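# Press the gauge pin on the magnet-marked fixture post

## Task

A checking fixture has four posts, each with a spring-loaded gauge pin, and a yellow magnet sits on exactly one post. Press that post's pin fully home and keep it bottomed for about one second; after that it may spring back out. The other three pins must not be disturbed, and the magnet must stay where it started.

## Robot and tools

ROBOT. Two UR20 arms, left_arm and right_arm, each ending in a Robotiq 2F-85 two-finger gripper with a wrist camera (cam_left_wrist, cam_right_wrist, both 896x504). The fingers point along the gripper's +z axis and open and close along its y axis; a camera block juts about 10 cm toward the gripper's +x. end_effector_position is the point between the closed pads; fingertips extend about 19 mm past it when closed, 6 mm when fully open.

FRAMES. Scene frame: origin at table-top height midway between the nominal bases, +z up, +x out over the table, left_arm on the +y side (not image left/right). Calibrated bases: left_arm at (+0.060, +0.928, 0) m, quat_wxyz (+1.000, 0, 0, -0.018); right_arm at (-0.064, -0.817, 0) m, quat_wxyz (+1.000, 0, 0, -0.007). Reported hand positions, orientations, velocities and Hand targets are in each arm's own base frame. Motion offsets, however, are along the axes of that arm's current Hand target (gripper axes). Printed poses may be off by a few centimetres.

ROW FORMAT (shared by execute_actions and move). One row = 18 numbers, each in [-1, 1], always both arms: left dx, dy, dz, rx, ry, rz, gripper position, force_limit, speed, then the same nine for the right arm. dx..rz are an offset (not a pose) from the Hand target as it stood when the action or move began; 1.0 = 0.6 m of travel or 180 degrees. rx, ry, rz form one rotation vector. Rows within one action do not add up; each counts from that start. Sending the same offset in a new call moves further. All six zeros re-request the current Hand target, which also pulls a gripper that settled short onto it.

GRIPPER numbers are absolute commands, not offsets: position +1 fully open (85 mm), about -0.8 pads touching, -1 close until blocked. force_limit -1..+1 sets grip strength; speed -1..+1 gives about 20, 85, 150 mm/s at -1, 0, +1. Both begin at +1. To leave a gripper unchanged, resend its last three numbers (0 is a real command). object_status: 0 moving, 1 blocked while opening, 2 blocked while closing (gripped), 3 at requested opening or fully shut. position_measured is in counts: 3 open, 230 pads together. For pushing a pin, a closed gripper (position -0.8 or -1) gives a compact fingertip.

TOOLS.
- execute_actions(actions, cameras): actions is a list of actions; each action is up to 15 rows, one row per 1/30 s step, and a short table repeats its last row to fill 15 steps (0.5 s). Empty list just reports state and images.
- move(target, speed, blend, stop_force, zero, blocking, cameras): target is one row or up to 15 rows; every row is an offset from the same starting Hand targets. speed in m/s, 0.002 to 4.2, default 0.25 (turns up to twice that in rad/s); may be one per target. blend in m rounds corners in a list. stop_force in N, 6 to 120, ends an arm's path when its wrist sensor feels that much push against its travel; the arm then backs off slightly but keeps some press. zero (only with stop_force) re-zeros moving arms first, default true. blocking=false returns early but cannot be combined with stop_force. Paths are straight, do not avoid obstacles, and are capped at 10 s. The result adds a move: line such as done, off_target, moving, held or fault, plus limits=paced (pose clipped) or limits=held (steps withheld).
- wait(seconds 0..10): robot holds its last command; useful for the one-second hold.
- stop(): brakes a running move.
- zoom_image(camera, region [x0, y0, x1, y1] pixels, at most 504x504): closer look at the latest image of a wrist camera.
- zero_wrist_force(arm): subtracts the present wrist reading from later ones and from stop_force.
- read_manual(section): licence texts only.
- finished_scene(scene 1..3): ends the scene irreversibly; the pin must be judged done first.

RESULTS show per arm: end_effector_position (m), end_effector_quat_wxyz, velocities (or "within noise" when still), Joint positions and torques, Hand target, Tool commands, gripper position_measured and object_status, Wrist force and Wrist torque in gripper axes (a push on a surface reads as force into the arm) plus the peak since last shown, step readings for execute_actions, and camera calibration changes. MOTOR HOT appears from 70 °C.

CAUTIONS. Arms are stiff: commanding even slightly beyond a firm contact can trigger a fault stop (about 150 N outside force, or joint torque limits such as 98.4 N m at the wrists), freezing the arm for 10 s. Approach the pin slowly with stop_force, aim only a few millimetres past its bottomed depth, wait about one second, then command the arm back up, away from the fixture. Faster touches hit harder. Orientation commands are clipped to 32 degrees from the measured orientation per step. Keep paths clear of an arm's own base and keep the two arms apart (a clearance check may hold commands; arm-to-arm hits can fail the scene). Do not brush the magnet or other pins, and let nothing fall off the table. Holding a stretched or blocked arm heats motors; at 85 °C the arm is braked for 30 to 60 s. Simulated time keeps running while you write replies.

Each tool is called after ">>>" by a JSON object that holds its "api" and its "payload", one argument or row to a line.

## Session

>>> {"api": "execute_actions", "payload": {
  "actions": []
}}

Scene clock: 0.00 s.
left_arm: end_effector_position=(+0.6452, +0.5338, +0.3687) position_measured=3 object_status=3 end_effector_quat_wxyz=(+0.054, +0.895, -0.431, +0.101) | right_arm: end_effector_position=(+1.0094, -0.4085, +0.1239) position_measured=3 object_status=3 end_effector_quat_wxyz=(+0.497, -0.362, -0.574, -0.541)
Joint positions: left_arm=[0.541 -1.507 2.094 -2.179 -1.799 -1.706] | right_arm=[2.693 -2.576 -1.22 -2.623 2.507 -0.374]
Joint velocities: within noise
Joint torques (N m): no reading
Motor temperatures (°C): left_arm=[24 36 26 39 35 34] | right_arm=[29 36 36 38 34 39]
Wrist force (N): no reading
Wrist torque (N m): no reading
Wrist force, peak (N): no reading
Hand target: left_arm +0.6452, +0.5338, +0.3687; +0.054, +0.895, -0.431, +0.101 | right_arm +1.0094, -0.4085, +0.1239; +0.497, -0.362, -0.574, -0.541
Tool commands: left_gripper/position=+1.0 left_gripper/force_limit=+1.0 left_gripper/speed=+1.0 right_gripper/position=+1.0 right_gripper/force_limit=+1.0 right_gripper/speed=+1.0

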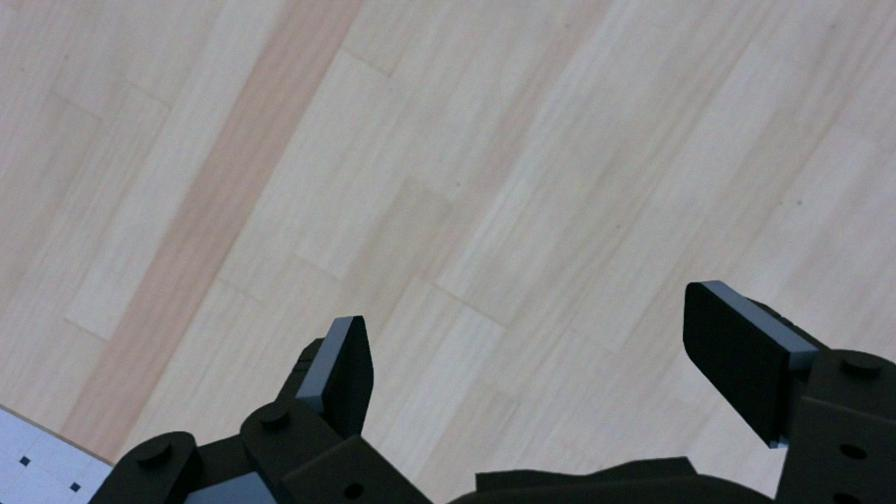

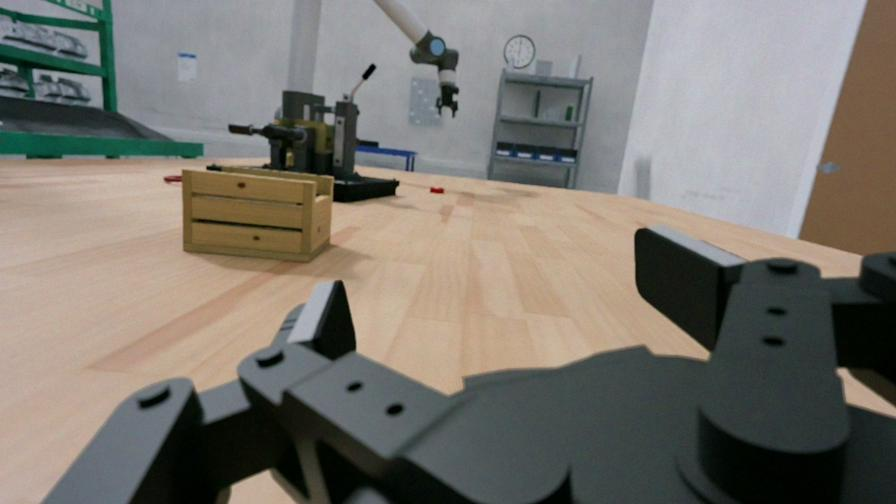

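>>> {"api": "zoom_image", "payload": {
  "camera": "cam_right_wrist",
  "region": [140, 40, 460, 270]
}}

>>> {"api": "zoom_image", "payload": {
  "camera": "cam_left_wrist",
  "region": [0, 380, 160, 504]
}}

Scaled by 1.575 from the camera's 896x504 image, which has a finer 1280x720 frame.

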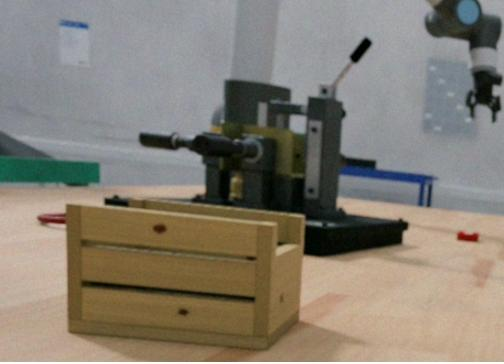

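Scaled by 3.150 from the camera's 896x504 image, which has a finer 1280x720 frame.

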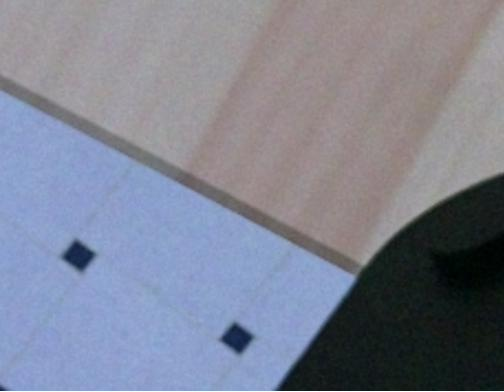

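>>> {"api": "move", "payload": {
  "target": [0.948,0.679,-0.335,0,0,0,1,1,1,0,0,0,0,0,0,1,1,1],
  "speed": 0.5,
  "cameras": ["cam_left_wrist"]
}}

Scene clock: 3.23 s.
left_arm: end_effector_position=(+0.6458, -0.1156, +0.6972) position_measured=3 object_status=3 end_effector_quat_wxyz=(+0.054, +0.895, -0.431, +0.101) | right_arm: end_effector_position=(+1.0094, -0.4085, +0.1239) position_measured=3 object_status=3 end_effector_quat_wxyz=(+0.497, -0.362, -0.574, -0.541)
Joint positions: left_arm=[-0.429 -1.945 2.007 -1.834 -1.682 -2.685] | right_arm=[2.693 -2.576 -1.22 -2.623 2.507 -0.374]
Joint velocities: within noise
Joint torques (N m): left_arm=[-9.88 11.13 -128.08 -7.74 4.87 -3.7] | right_arm=[0.3 248.46 72.85 -2.64 0.58 0.11]
Motor temperatures (°C): left_arm=[24 36 26 39 35 34] | right_arm=[29 36 36 38 34 39]
Wrist force (N): left_arm=[-0.3 -0.8 0.5] | right_arm=[0.1 0.3 0.4]
Wrist torque (N m): left_arm=[-0.19 0.04 -0.04] | right_arm=[0.05 -0.02 0.00]
Wrist force, peak (N): left_arm=[3.8 2.6 -1.2] | right_arm=[0.1 0.2 0.6]
Hand target: left_arm +0.6458, -0.1158, +0.6972; +0.054, +0.895, -0.431, +0.101 | right_arm +1.0094, -0.4085, +0.1239; +0.497, -0.362, -0.574, -0.541
Off the commanded pose: left_arm 0.000 m, 0 deg | right_arm 0.000 m, 0 deg.
move: done
camera_calibration:
cam_left_wrist: T_world_to_cam=[[-0.854394, -0.519378, -0.0160804, 0.519778], [-0.518453, 0.849977, 0.0935224, 0.39106], [-0.0349055, 0.0882418, -0.995487, 0.852821], [0, 0, 0, 1]] pos_world=[0.676609, -0.137685, 0.820758]
Images, in order (width x height): cam_left_wrist 896x504.

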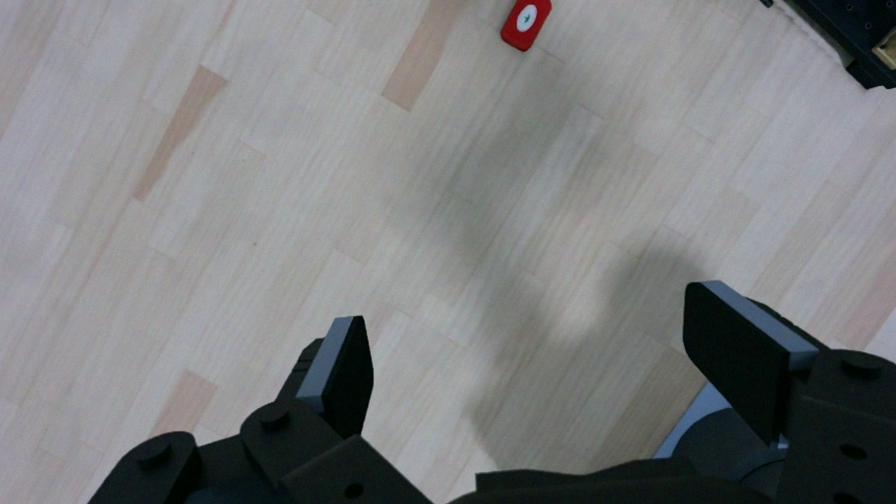

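>>> {"api": "move", "payload": {
  "target": [0.095,0.32,0.277,-0.142,0.292,0.171,1,1,1,0,0,0,0,0,0,1,1,1],
  "speed": 0.5,
  "cameras": ["cam_left_wrist"]
}}

Scene clock: 6.13 s.
left_arm: end_effector_position=(+0.5526, -0.3091, +0.5501) position_measured=3 object_status=3 end_effector_quat_wxyz=(+0.395, +0.586, -0.586, +0.396) | right_arm: end_effector_position=(+1.0094, -0.4085, +0.1239) position_measured=3 object_status=3 end_effector_quat_wxyz=(+0.497, -0.362, -0.574, -0.541)
Joint positions: left_arm=[-0.367 -1.705 2.499 -3.091 -2.616 -2.368] | right_arm=[2.693 -2.576 -1.22 -2.623 2.507 -0.374]
Joint velocities: within noise
Joint torques (N m): left_arm=[-19.21 -18.26 -53.08 -13.37 -7.72 -3.88] | right_arm=[0.41 250.68 74.18 -2.06 1.66 0.21]
Motor temperatures (°C): left_arm=[24 36 26 39 35 34] | right_arm=[29 36 36 38 34 39]
Wrist force (N): left_arm=[0.8 -0.3 0.5] | right_arm=[-0.3 0.3 0.4]
Wrist torque (N m): left_arm=[0.17 0.31 -0.10] | right_arm=[0.06 0.06 0.00]
Wrist force, peak (N): left_arm=[0.6 -1.9 -0.8] | right_arm=[0.0 0.4 0.5]
Hand target: left_arm +0.5527, -0.3092, +0.5501; +0.395, +0.586, -0.586, +0.396 | right_arm +1.0094, -0.4085, +0.1239; +0.497, -0.362, -0.574, -0.541
Off the commanded pose: left_arm 0.000 m, 0 deg | right_arm 0.000 m, 0 deg.
move: done
camera_calibration:
cam_left_wrist: T_world_to_cam=[[-0.991565, 0.0519913, -0.118724, 0.646213], [0.124061, 0.64587, -0.7533, 0.568729], [0.0375152, -0.761675, -0.646873, 0.225701], [0, 0, 0, 1]] pos_world=[0.561738, -0.229012, 0.651144]
Images, in order (width x height): cam_left_wrist 896x504.

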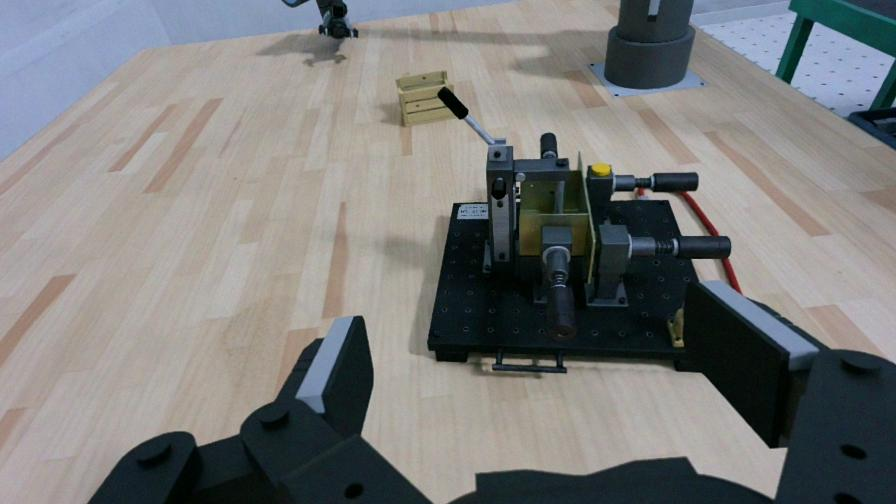

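>>> {"api": "zoom_image", "payload": {
  "camera": "cam_left_wrist",
  "region": [420, 70, 760, 390]
}}

Scaled by 1.482 from the camera's 896x504 image, which has a finer 1280x720 frame.

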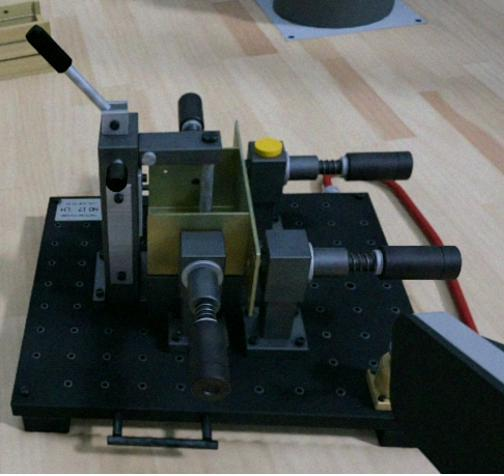

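>>> {"api": "move", "payload": {
  "target": [0.215,0.888,0.976,-0.3265,-0.272,0.484,-1,0,0,0,0,0,0,0,0,1,1,1],
  "speed": 0.45,
  "cameras": ["cam_left_wrist"]
}}

Scene clock: 11.00 s.
left_arm: end_effector_position=(+0.0200, -0.9003, +0.4497) position_measured=232 object_status=3 end_effector_quat_wxyz=(+0.000, +0.091, +0.996, +0.000) | right_arm: end_effector_position=(+1.0094, -0.4085, +0.1239) position_measured=3 object_status=3 end_effector_quat_wxyz=(+0.497, -0.362, -0.574, -0.541)
Joint positions: left_arm=[-1.774 -1.502 1.941 -2.009 -1.57 -1.592] | right_arm=[2.693 -2.576 -1.22 -2.623 2.507 -0.374]
Joint velocities: within noise
Joint torques (N m): left_arm=[-18.74 -85.36 -129.31 -5.26 5.03 2.18] | right_arm=[-1.01 252.89 73.94 -0.72 2.79 2.27]
Motor temperatures (°C): left_arm=[24 36 26 39 35 34] | right_arm=[29 36 36 38 34 39]
Wrist force (N): left_arm=[0.5 -0.3 0.2] | right_arm=[0.0 0.4 0.1]
Wrist torque (N m): left_arm=[-0.10 -0.21 0.06] | right_arm=[0.06 0.00 0.00]
Wrist force, peak (N): left_arm=[3.1 -4.3 0.6] | right_arm=[0.3 0.7 0.4]
Hand target: left_arm +0.0199, -0.9004, +0.4497; +0.001, +0.091, +0.996, +0.000 | right_arm +1.0094, -0.4085, +0.1239; +0.497, -0.362, -0.574, -0.541
Off the commanded pose: left_arm 0.000 m, 0 deg | right_arm 0.000 m, 0 deg.
move: done
camera_calibration:
cam_left_wrist: T_world_to_cam=[[0.305926, 0.952044, 0.00460403, 0.865768], [0.902539, -0.291551, 0.316895, -0.399888], [0.30304, -0.0927911, -0.94845, 0.463013], [0, 0, 0, 1]] pos_world=[-0.0442584, -0.897873, 0.561881]
Images, in order (width x height): cam_left_wrist 896x504.

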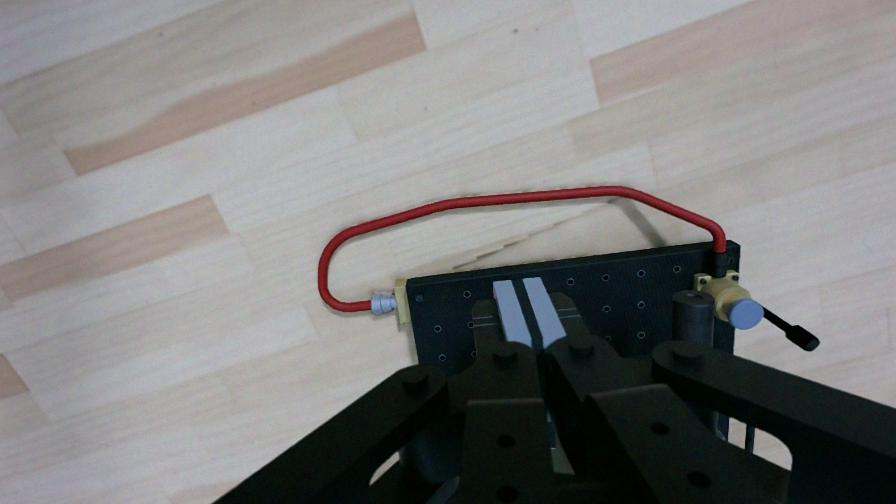

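>>> {"api": "move", "payload": {
  "target": [0,0,0,0,0,0.999,-1,0,0,0,0,0,0,0,0,1,1,1],
  "speed": 0.6,
  "cameras": ["cam_left_wrist"]
}}

Scene clock: 14.97 s.
left_arm: end_effector_position=(+0.0199, -0.9004, +0.4497) position_measured=232 object_status=3 end_effector_quat_wxyz=(+0.000, +0.996, -0.089, +0.001) | right_arm: end_effector_position=(+1.0094, -0.4085, +0.1239) position_measured=3 object_status=3 end_effector_quat_wxyz=(+0.497, -0.362, -0.574, -0.541)
Joint positions: left_arm=[-1.774 -1.502 1.941 -2.009 -1.57 1.546] | right_arm=[2.693 -2.576 -1.22 -2.623 2.507 -0.374]
Joint velocities: within noise
Joint torques (N m): left_arm=[18.09 -78.88 -121.32 -6.11 -3.89 2.29] | right_arm=[-7.38 255.74 71.77 -0.77 3.78 3.65]
Motor temperatures (°C): left_arm=[24 36 26 39 35 34] | right_arm=[29 36 36 37 34 39]
Wrist force (N): left_arm=[0.0 -0.1 -0.1] | right_arm=[-0.2 0.3 0.1]
Wrist torque (N m): left_arm=[-0.11 -0.10 0.06] | right_arm=[0.05 0.04 0.00]
Wrist force, peak (N): left_arm=[-0.1 -0.4 0.7] | right_arm=[0.2 0.7 0.1]
Hand target: left_arm +0.0199, -0.9004, +0.4497; +0.000, +0.996, -0.089, +0.001 | right_arm +1.0094, -0.4085, +0.1239; +0.497, -0.362, -0.574, -0.541
Off the commanded pose: left_arm 0.000 m, 0 deg | right_arm 0.000 m, 0 deg.
move: done
camera_calibration:
cam_left_wrist: T_world_to_cam=[[-0.302962, -0.952998, 0.00290308, -0.836497], [-0.904078, 0.288371, 0.315412, 0.158982], [-0.301424, 0.0929333, -0.948951, 0.642489], [0, 0, 0, 1]] pos_world=[0.0839666, -0.902734, 0.561973]
Images, in order (width x height): cam_left_wrist 896x504.

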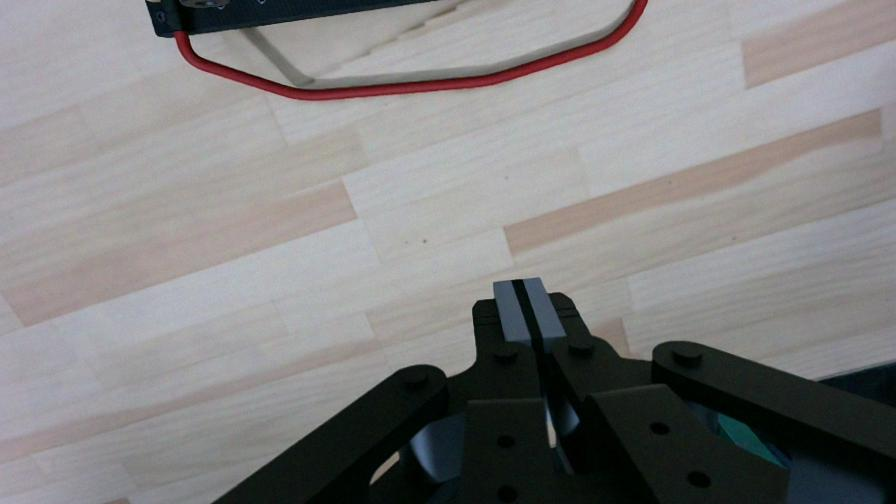

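>>> {"api": "move", "payload": {
  "target": [0,0,0.2,0,0.278,0,-1,0,0,0,0,0,0,0,0,1,1,1],
  "speed": 0.4,
  "cameras": ["cam_left_wrist"]
}}

Scene clock: 17.37 s.
left_arm: end_effector_position=(+0.0201, -0.9003, +0.3297) position_measured=232 object_status=3 end_effector_quat_wxyz=(+0.037, +0.902, -0.081, +0.422) | right_arm: end_effector_position=(+1.0094, -0.4085, +0.1239) position_measured=3 object_status=3 end_effector_quat_wxyz=(+0.497, -0.362, -0.574, -0.541)
Joint positions: left_arm=[-2.067 -1.377 2.097 -1.933 -0.755 1.098] | right_arm=[2.693 -2.576 -1.22 -2.623 2.507 -0.374]
Joint velocities: within noise
Joint torques (N m): left_arm=[-16.53 -100.7 -106.33 -2.56 8.44 -4.88] | right_arm=[-7.57 255.07 74.28 -0.22 3.53 4.14]
Motor temperatures (°C): left_arm=[24 36 26 39 35 34] | right_arm=[29 36 36 37 34 39]
Wrist force (N): left_arm=[1.2 -0.2 -0.3] | right_arm=[0.0 0.2 0.2]
Wrist torque (N m): left_arm=[0.05 0.06 -0.03] | right_arm=[0.03 0.00 0.00]
Wrist force, peak (N): left_arm=[1.7 0.0 -1.0] | right_arm=[0.4 0.5 0.3]
Hand target: left_arm +0.0201, -0.9003, +0.3297; +0.037, +0.902, -0.081, +0.422 | right_arm +1.0094, -0.4085, +0.1239; +0.497, -0.362, -0.574, -0.541
Off the commanded pose: left_arm 0.000 m, 0 deg | right_arm 0.000 m, 0 deg.
move: done
camera_calibration:
cam_left_wrist: T_world_to_cam=[[-0.260644, -0.960533, -0.0971632, -0.810651], [-0.810552, 0.272392, -0.518467, 0.45568], [0.524471, -0.0563798, -0.849559, 0.344888], [0, 0, 0, 1]] pos_world=[-0.0228236, -0.883336, 0.450492]
Images, in order (width x height): cam_left_wrist 896x504.

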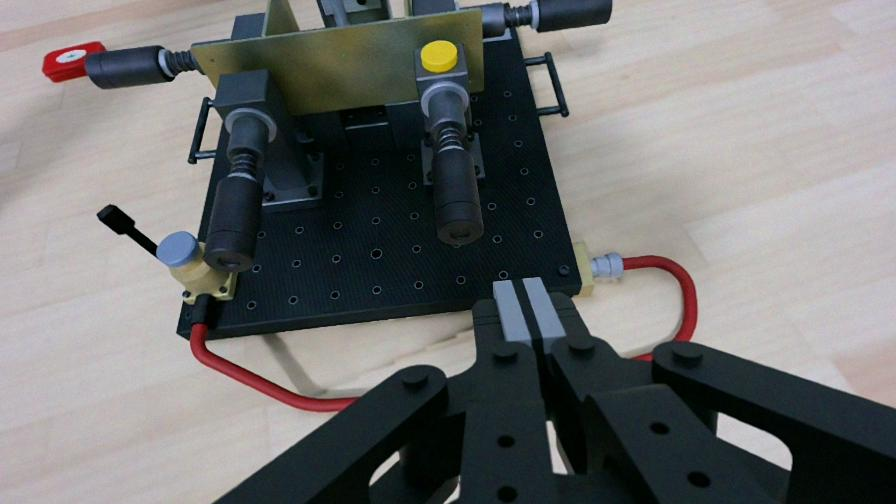

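>>> {"api": "zoom_image", "payload": {
  "camera": "cam_left_wrist",
  "region": [360, 30, 560, 330]
}}

Scaled by 1.680 from the camera's 896x504 image, which has a finer 1280x720 frame.

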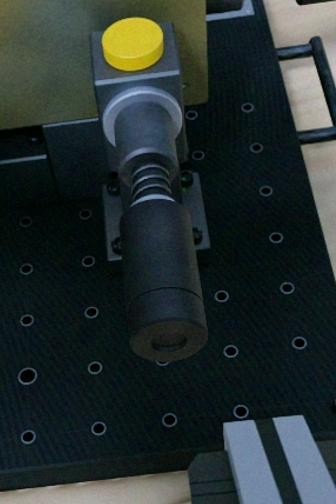

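>>> {"api": "move", "payload": {
  "target": [-0.084,-0.0243,0.2437,0,0,0,-1,0,0,0,0,0,0,0,0,1,1,1],
  "speed": 0.2,
  "cameras": ["cam_left_wrist"]
}}

>>> {"api": "zoom_image", "payload": {
  "camera": "cam_left_wrist",
  "region": [380, 0, 680, 340]
}}

Scene clock: 20.73 s.
left_arm: end_effector_position=(+0.1012, -0.9001, +0.1973) position_measured=232 object_status=3 end_effector_quat_wxyz=(+0.037, +0.902, -0.081, +0.422) | right_arm: end_effector_position=(+1.0094, -0.4085, +0.1239) position_measured=3 object_status=3 end_effector_quat_wxyz=(+0.497, -0.362, -0.574, -0.541)
Joint positions: left_arm=[-1.982 -1.247 2.209 -2.264 -0.728 1.218] | right_arm=[2.693 -2.576 -1.22 -2.623 2.507 -0.374]
Joint velocities: within noise
Joint torques (N m): left_arm=[20.54 -110.26 -39.98 -11.33 9.8 2.71] | right_arm=[0.95 253.97 74.59 -0.69 3.72 3.8]
Motor temperatures (°C): left_arm=[24 36 26 39 35 34] | right_arm=[29 36 36 37 34 39]
Wrist force (N): left_arm=[1.0 0.0 -0.8] | right_arm=[0.1 0.3 0.4]
Wrist torque (N m): left_arm=[0.17 0.16 -0.03] | right_arm=[0.06 -0.02 0.00]
Wrist force, peak (N): left_arm=[2.1 0.1 -3.1] | right_arm=[0.2 0.5 0.7]
Hand target: left_arm +0.1012, -0.9001, +0.1973; +0.037, +0.902, -0.081, +0.422 | right_arm +1.0094, -0.4085, +0.1239; +0.497, -0.362, -0.574, -0.541
Off the commanded pose: left_arm 0.000 m, 0 deg | right_arm 0.000 m, 0 deg.
move: done
camera_calibration:
cam_left_wrist: T_world_to_cam=[[-0.260609, -0.960552, -0.0970706, -0.802233], [-0.810489, 0.272305, -0.518611, 0.452681], [0.524586, -0.0564802, -0.849482, 0.189763], [0, 0, 0, 1]] pos_world=[0.0582764, -0.883136, 0.318093]
Images, in order (width x height): cam_left_wrist 896x504.

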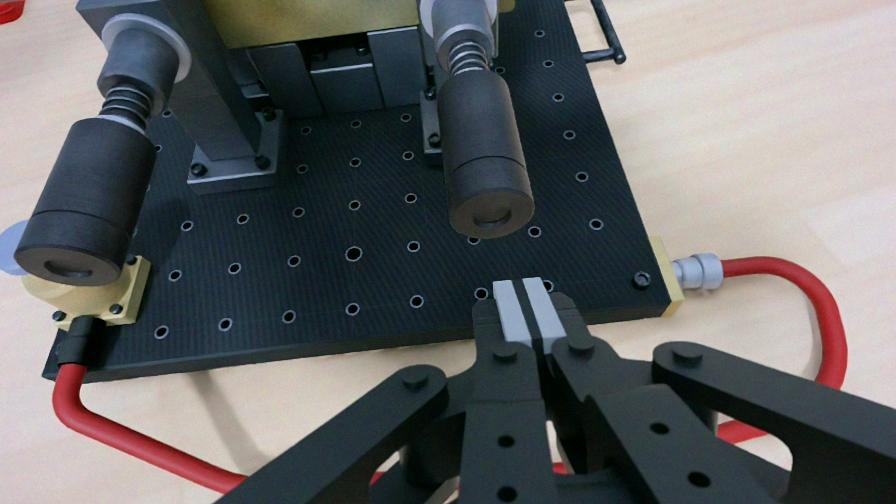

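Scaled by 1.482 from the camera's 896x504 image, which has a finer 1280x720 frame.

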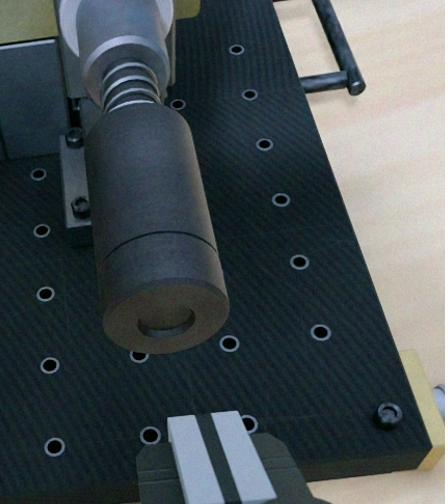

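>>> {"api": "move", "payload": {
  "target": [-0.011,0,0.0854,0,0,0,-1,0,0,0,0,0,0,0,0,1,1,1],
  "speed": 0.15,
  "cameras": ["cam_left_wrist"]
}}

>>> {"api": "zoom_image", "payload": {
  "camera": "cam_left_wrist",
  "region": [380, 0, 680, 340]
}}

Scene clock: 22.27 s.
left_arm: end_effector_position=(+0.1357, -0.9063, +0.1594) position_measured=232 object_status=3 end_effector_quat_wxyz=(+0.037, +0.902, -0.081, +0.422) | right_arm: end_effector_position=(+1.0094, -0.4085, +0.1239) position_measured=3 object_status=3 end_effector_quat_wxyz=(+0.497, -0.362, -0.574, -0.541)
Joint positions: left_arm=[-1.941 -1.193 2.228 -2.382 -0.718 1.277] | right_arm=[2.693 -2.576 -1.22 -2.623 2.507 -0.374]
Joint velocities: within noise
Joint torques (N m): left_arm=[25.12 -110.95 -42.2 -13.12 8.91 2.2] | right_arm=[-6.05 251.84 76.01 -0.48 2.69 3.88]
Motor temperatures (°C): left_arm=[24 36 26 39 35 34] | right_arm=[29 36 36 37 34 39]
Wrist force (N): left_arm=[0.7 -0.2 -0.5] | right_arm=[-0.2 0.4 0.3]
Wrist torque (N m): left_arm=[0.12 0.17 -0.03] | right_arm=[0.06 0.04 -0.01]
Wrist force, peak (N): left_arm=[1.5 0.1 -2.4] | right_arm=[0.2 0.4 0.4]
Hand target: left_arm +0.1358, -0.9063, +0.1593; +0.037, +0.902, -0.081, +0.422 | right_arm +1.0094, -0.4085, +0.1239; +0.497, -0.362, -0.574, -0.541
Off the commanded pose: left_arm 0.000 m, 0 deg | right_arm 0.000 m, 0 deg.
move: done
camera_calibration:
cam_left_wrist: T_world_to_cam=[[-0.260609, -0.960552, -0.0970706, -0.802886], [-0.810489, 0.272305, -0.518611, 0.462624], [0.524586, -0.0564802, -0.849482, 0.139035], [0, 0, 0, 1]] pos_world=[0.0927764, -0.889336, 0.280093]
Images, in order (width x height): cam_left_wrist 896x504.

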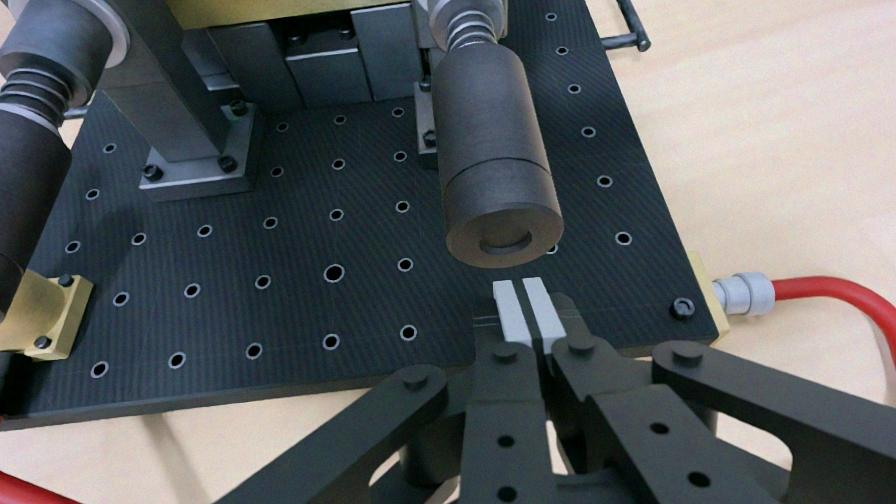

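Scaled by 1.482 from the camera's 896x504 image, which has a finer 1280x720 frame.

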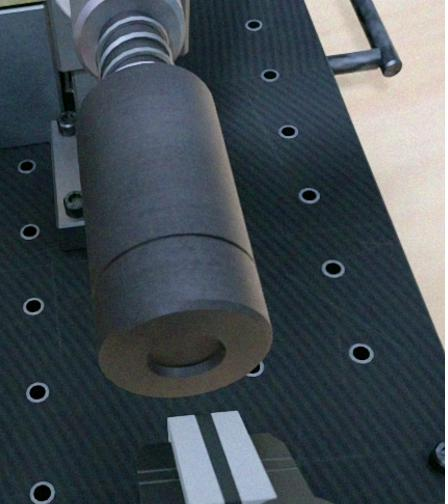

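>>> {"api": "move", "payload": {
  "target": [0.0643,0,0.0766,0,0,0,-1,0,0,0,0,0,0,0,0,1,1,1],
  "speed": 0.015,
  "stop_force": 60,
  "cameras": ["cam_left_wrist"]
}}

>>> {"api": "zoom_image", "payload": {
  "camera": "cam_left_wrist",
  "region": [380, 0, 680, 340]
}}

Scene clock: 25.77 s.
left_arm: end_effector_position=(+0.1650, -0.9116, +0.1593) position_measured=232 object_status=3 end_effector_quat_wxyz=(+0.037, +0.902, -0.081, +0.422) | right_arm: end_effector_position=(+1.0094, -0.4085, +0.1239) position_measured=3 object_status=3 end_effector_quat_wxyz=(+0.497, -0.362, -0.574, -0.541)
Joint positions: left_arm=[-1.907 -1.185 2.23 -2.43 -0.711 1.329] | right_arm=[2.693 -2.576 -1.22 -2.623 2.507 -0.374]
Joint velocities: within noise
Joint torques (N m): left_arm=[30.04 -160.18 -45.3 -1.61 18.53 -4.25] | right_arm=[-4.41 246.71 74.18 -0.62 3.18 3.51]
Motor temperatures (°C): left_arm=[24 36 26 39 35 34] | right_arm=[29 36 36 37 34 39]
Wrist force (N): left_arm=[-31.6 0.3 -51.9] | right_arm=[0.2 0.4 0.1]
Wrist torque (N m): left_arm=[0.23 0.11 -0.12] | right_arm=[0.07 -0.04 0.00]
Wrist force, peak (N): left_arm=[-60.4 -18.7 -104.8] | right_arm=[0.1 0.4 0.8]
Hand target: left_arm +0.1649, -0.9116, +0.1594; +0.037, +0.902, -0.081, +0.422 (not the last commanded pose) | right_arm +1.0094, -0.4085, +0.1239; +0.497, -0.362, -0.574, -0.541
Off the commanded pose: left_arm 0.030 m, 0 deg | right_arm 0.000 m, 0 deg.
move: contact (left_arm)
camera_calibration:
cam_left_wrist: T_world_to_cam=[[-0.260547, -0.960558, -0.0971751, -0.800325], [-0.81046, 0.272303, -0.518657, 0.487822], [0.524661, -0.0563778, -0.849442, 0.123435], [0, 0, 0, 1]] pos_world=[0.122077, -0.894636, 0.280092]
Images, in order (width x height): cam_left_wrist 896x504.

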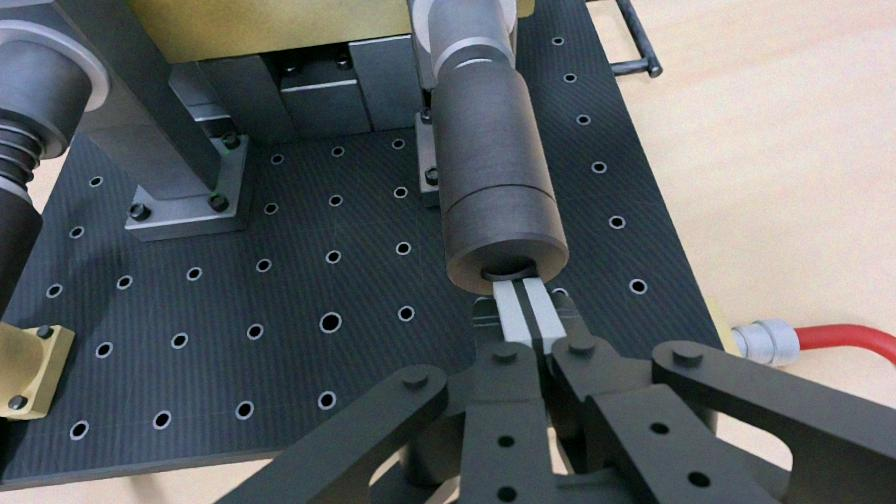

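Scaled by 1.482 from the camera's 896x504 image, which has a finer 1280x720 frame.

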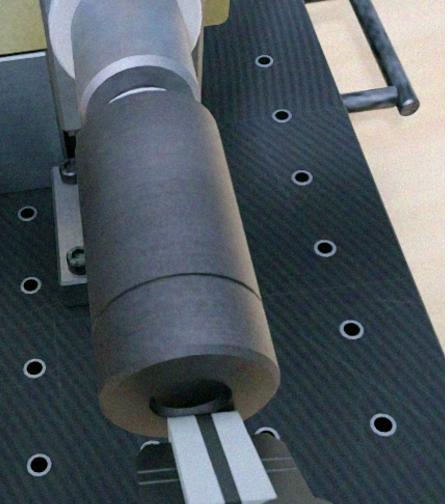

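>>> {"api": "wait", "payload": {
  "seconds": 1.5,
  "cameras": ["cam_left_wrist"]
}}

>>> {"api": "move", "payload": {
  "target": [-0.07,0,-0.084,0,0,0,-1,0,0,0,0,0,0,0,0,1,1,1],
  "speed": 0.06,
  "cameras": ["cam_left_wrist"]
}}

Scene clock: 27.60 s.
left_arm: end_effector_position=(+0.1650, -0.9116, +0.1594) position_measured=232 object_status=3 end_effector_quat_wxyz=(+0.037, +0.902, -0.081, +0.422) | right_arm: end_effector_position=(+1.0094, -0.4085, +0.1239) position_measured=3 object_status=3 end_effector_quat_wxyz=(+0.497, -0.362, -0.574, -0.541)
Joint positions: left_arm=[-1.907 -1.185 2.23 -2.43 -0.711 1.329] | right_arm=[2.693 -2.576 -1.22 -2.623 2.507 -0.374]
Joint velocities: within noise
Joint torques (N m): left_arm=[26.34 -163.36 -59.5 -6.08 12.92 -4.44] | right_arm=[-6.95 252.28 75.34 -1.07 2.98 3.76]
Motor temperatures (°C): left_arm=[24 36 26 39 35 34] | right_arm=[29 36 36 37 34 39]
Wrist force (N): left_arm=[-34.2 1.4 -45.0] | right_arm=[0.3 0.3 -0.1]
Wrist torque (N m): left_arm=[0.22 0.01 -0.11] | right_arm=[0.05 -0.06 0.00]
Wrist force, peak (N): left_arm=[-31.7 0.3 -51.2] | right_arm=[0.2 0.3 0.6]
Hand target: left_arm +0.1649, -0.9116, +0.1594; +0.037, +0.902, -0.081, +0.422 (not the last commanded pose) | right_arm +1.0094, -0.4085, +0.1239; +0.497, -0.362, -0.574, -0.541
Tool commands: left_gripper/position=-1.0 left_gripper/force_limit=+0.0 left_gripper/speed=+0.0 right_gripper/position=+1.0 right_gripper/force_limit=+1.0 right_gripper/speed=+1.0
Off the commanded pose: left_arm 0.030 m, 0 deg | right_arm 0.000 m, 0 deg.
wait: 1.50 s; at rest from the start
camera_calibration:
cam_left_wrist: T_world_to_cam=[[-0.260547, -0.960558, -0.0971751, -0.800325], [-0.81046, 0.272303, -0.518657, 0.487822], [0.524661, -0.0563778, -0.849442, 0.123435], [0, 0, 0, 1]] pos_world=[0.122077, -0.894636, 0.280092]
Images, in order (width x height): cam_left_wrist 896x504.

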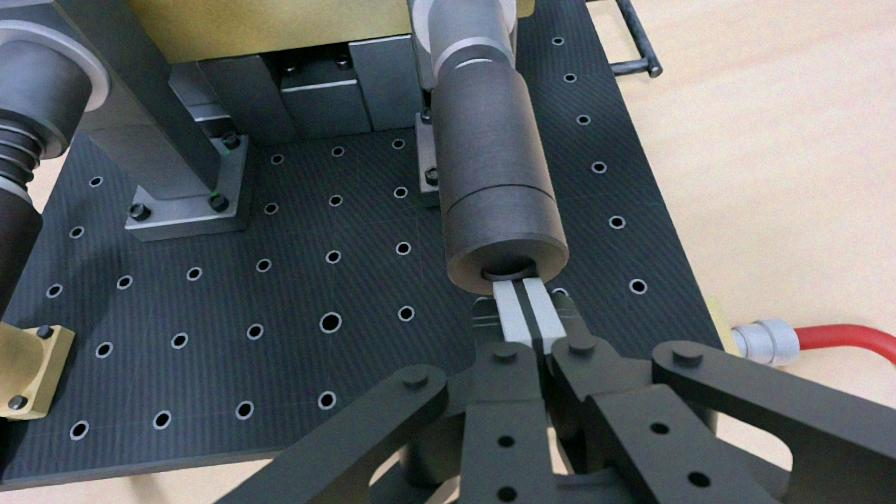

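Scene clock: 29.13 s.
left_arm: end_effector_position=(+0.1005, -0.8999, +0.1595) position_measured=232 object_status=3 end_effector_quat_wxyz=(+0.037, +0.902, -0.081, +0.422) | right_arm: end_effector_position=(+1.0094, -0.4085, +0.1239) position_measured=3 object_status=3 end_effector_quat_wxyz=(+0.497, -0.362, -0.574, -0.541)
Joint positions: left_arm=[-1.983 -1.201 2.224 -2.324 -0.728 1.217] | right_arm=[2.693 -2.576 -1.22 -2.623 2.507 -0.374]
Joint velocities: within noise
Joint torques (N m): left_arm=[-18.31 -162.35 -82.55 -6.42 -1.27 -3.69] | right_arm=[-5.6 253.19 76.42 -0.76 3.45 3.51]
Motor temperatures (°C): left_arm=[24 36 26 39 35 34] | right_arm=[29 36 36 37 34 39]
Wrist force (N): left_arm=[-0.7 3.5 -0.8] | right_arm=[0.1 0.4 0.4]
Wrist torque (N m): left_arm=[0.82 0.45 -0.03] | right_arm=[0.07 -0.01 -0.01]
Wrist force, peak (N): left_arm=[-33.6 1.5 -44.4] | right_arm=[0.3 0.3 0.6]
Hand target: left_arm +0.1004, -0.8999, +0.1595; +0.037, +0.902, -0.081, +0.422 | right_arm +1.0094, -0.4085, +0.1239; +0.497, -0.362, -0.574, -0.541
Off the commanded pose: left_arm 0.000 m, 0 deg | right_arm 0.000 m, 0 deg.
move: done
camera_calibration:
cam_left_wrist: T_world_to_cam=[[-0.26056, -0.960557, -0.0971528, -0.805887], [-0.810503, 0.272308, -0.518588, 0.4324], [0.524588, -0.0563805, -0.849487, 0.158035], [0, 0, 0, 1]] pos_world=[0.0575766, -0.882936, 0.280192]
Images, in order (width x height): cam_left_wrist 896x504.

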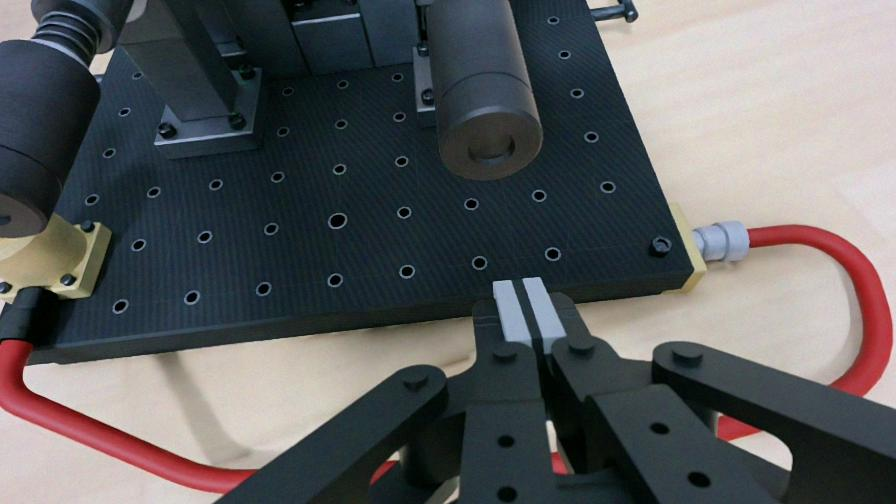

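>>> {"api": "finished_scene", "payload": {
  "scene": 1
}}

The scene is finished: the task was done.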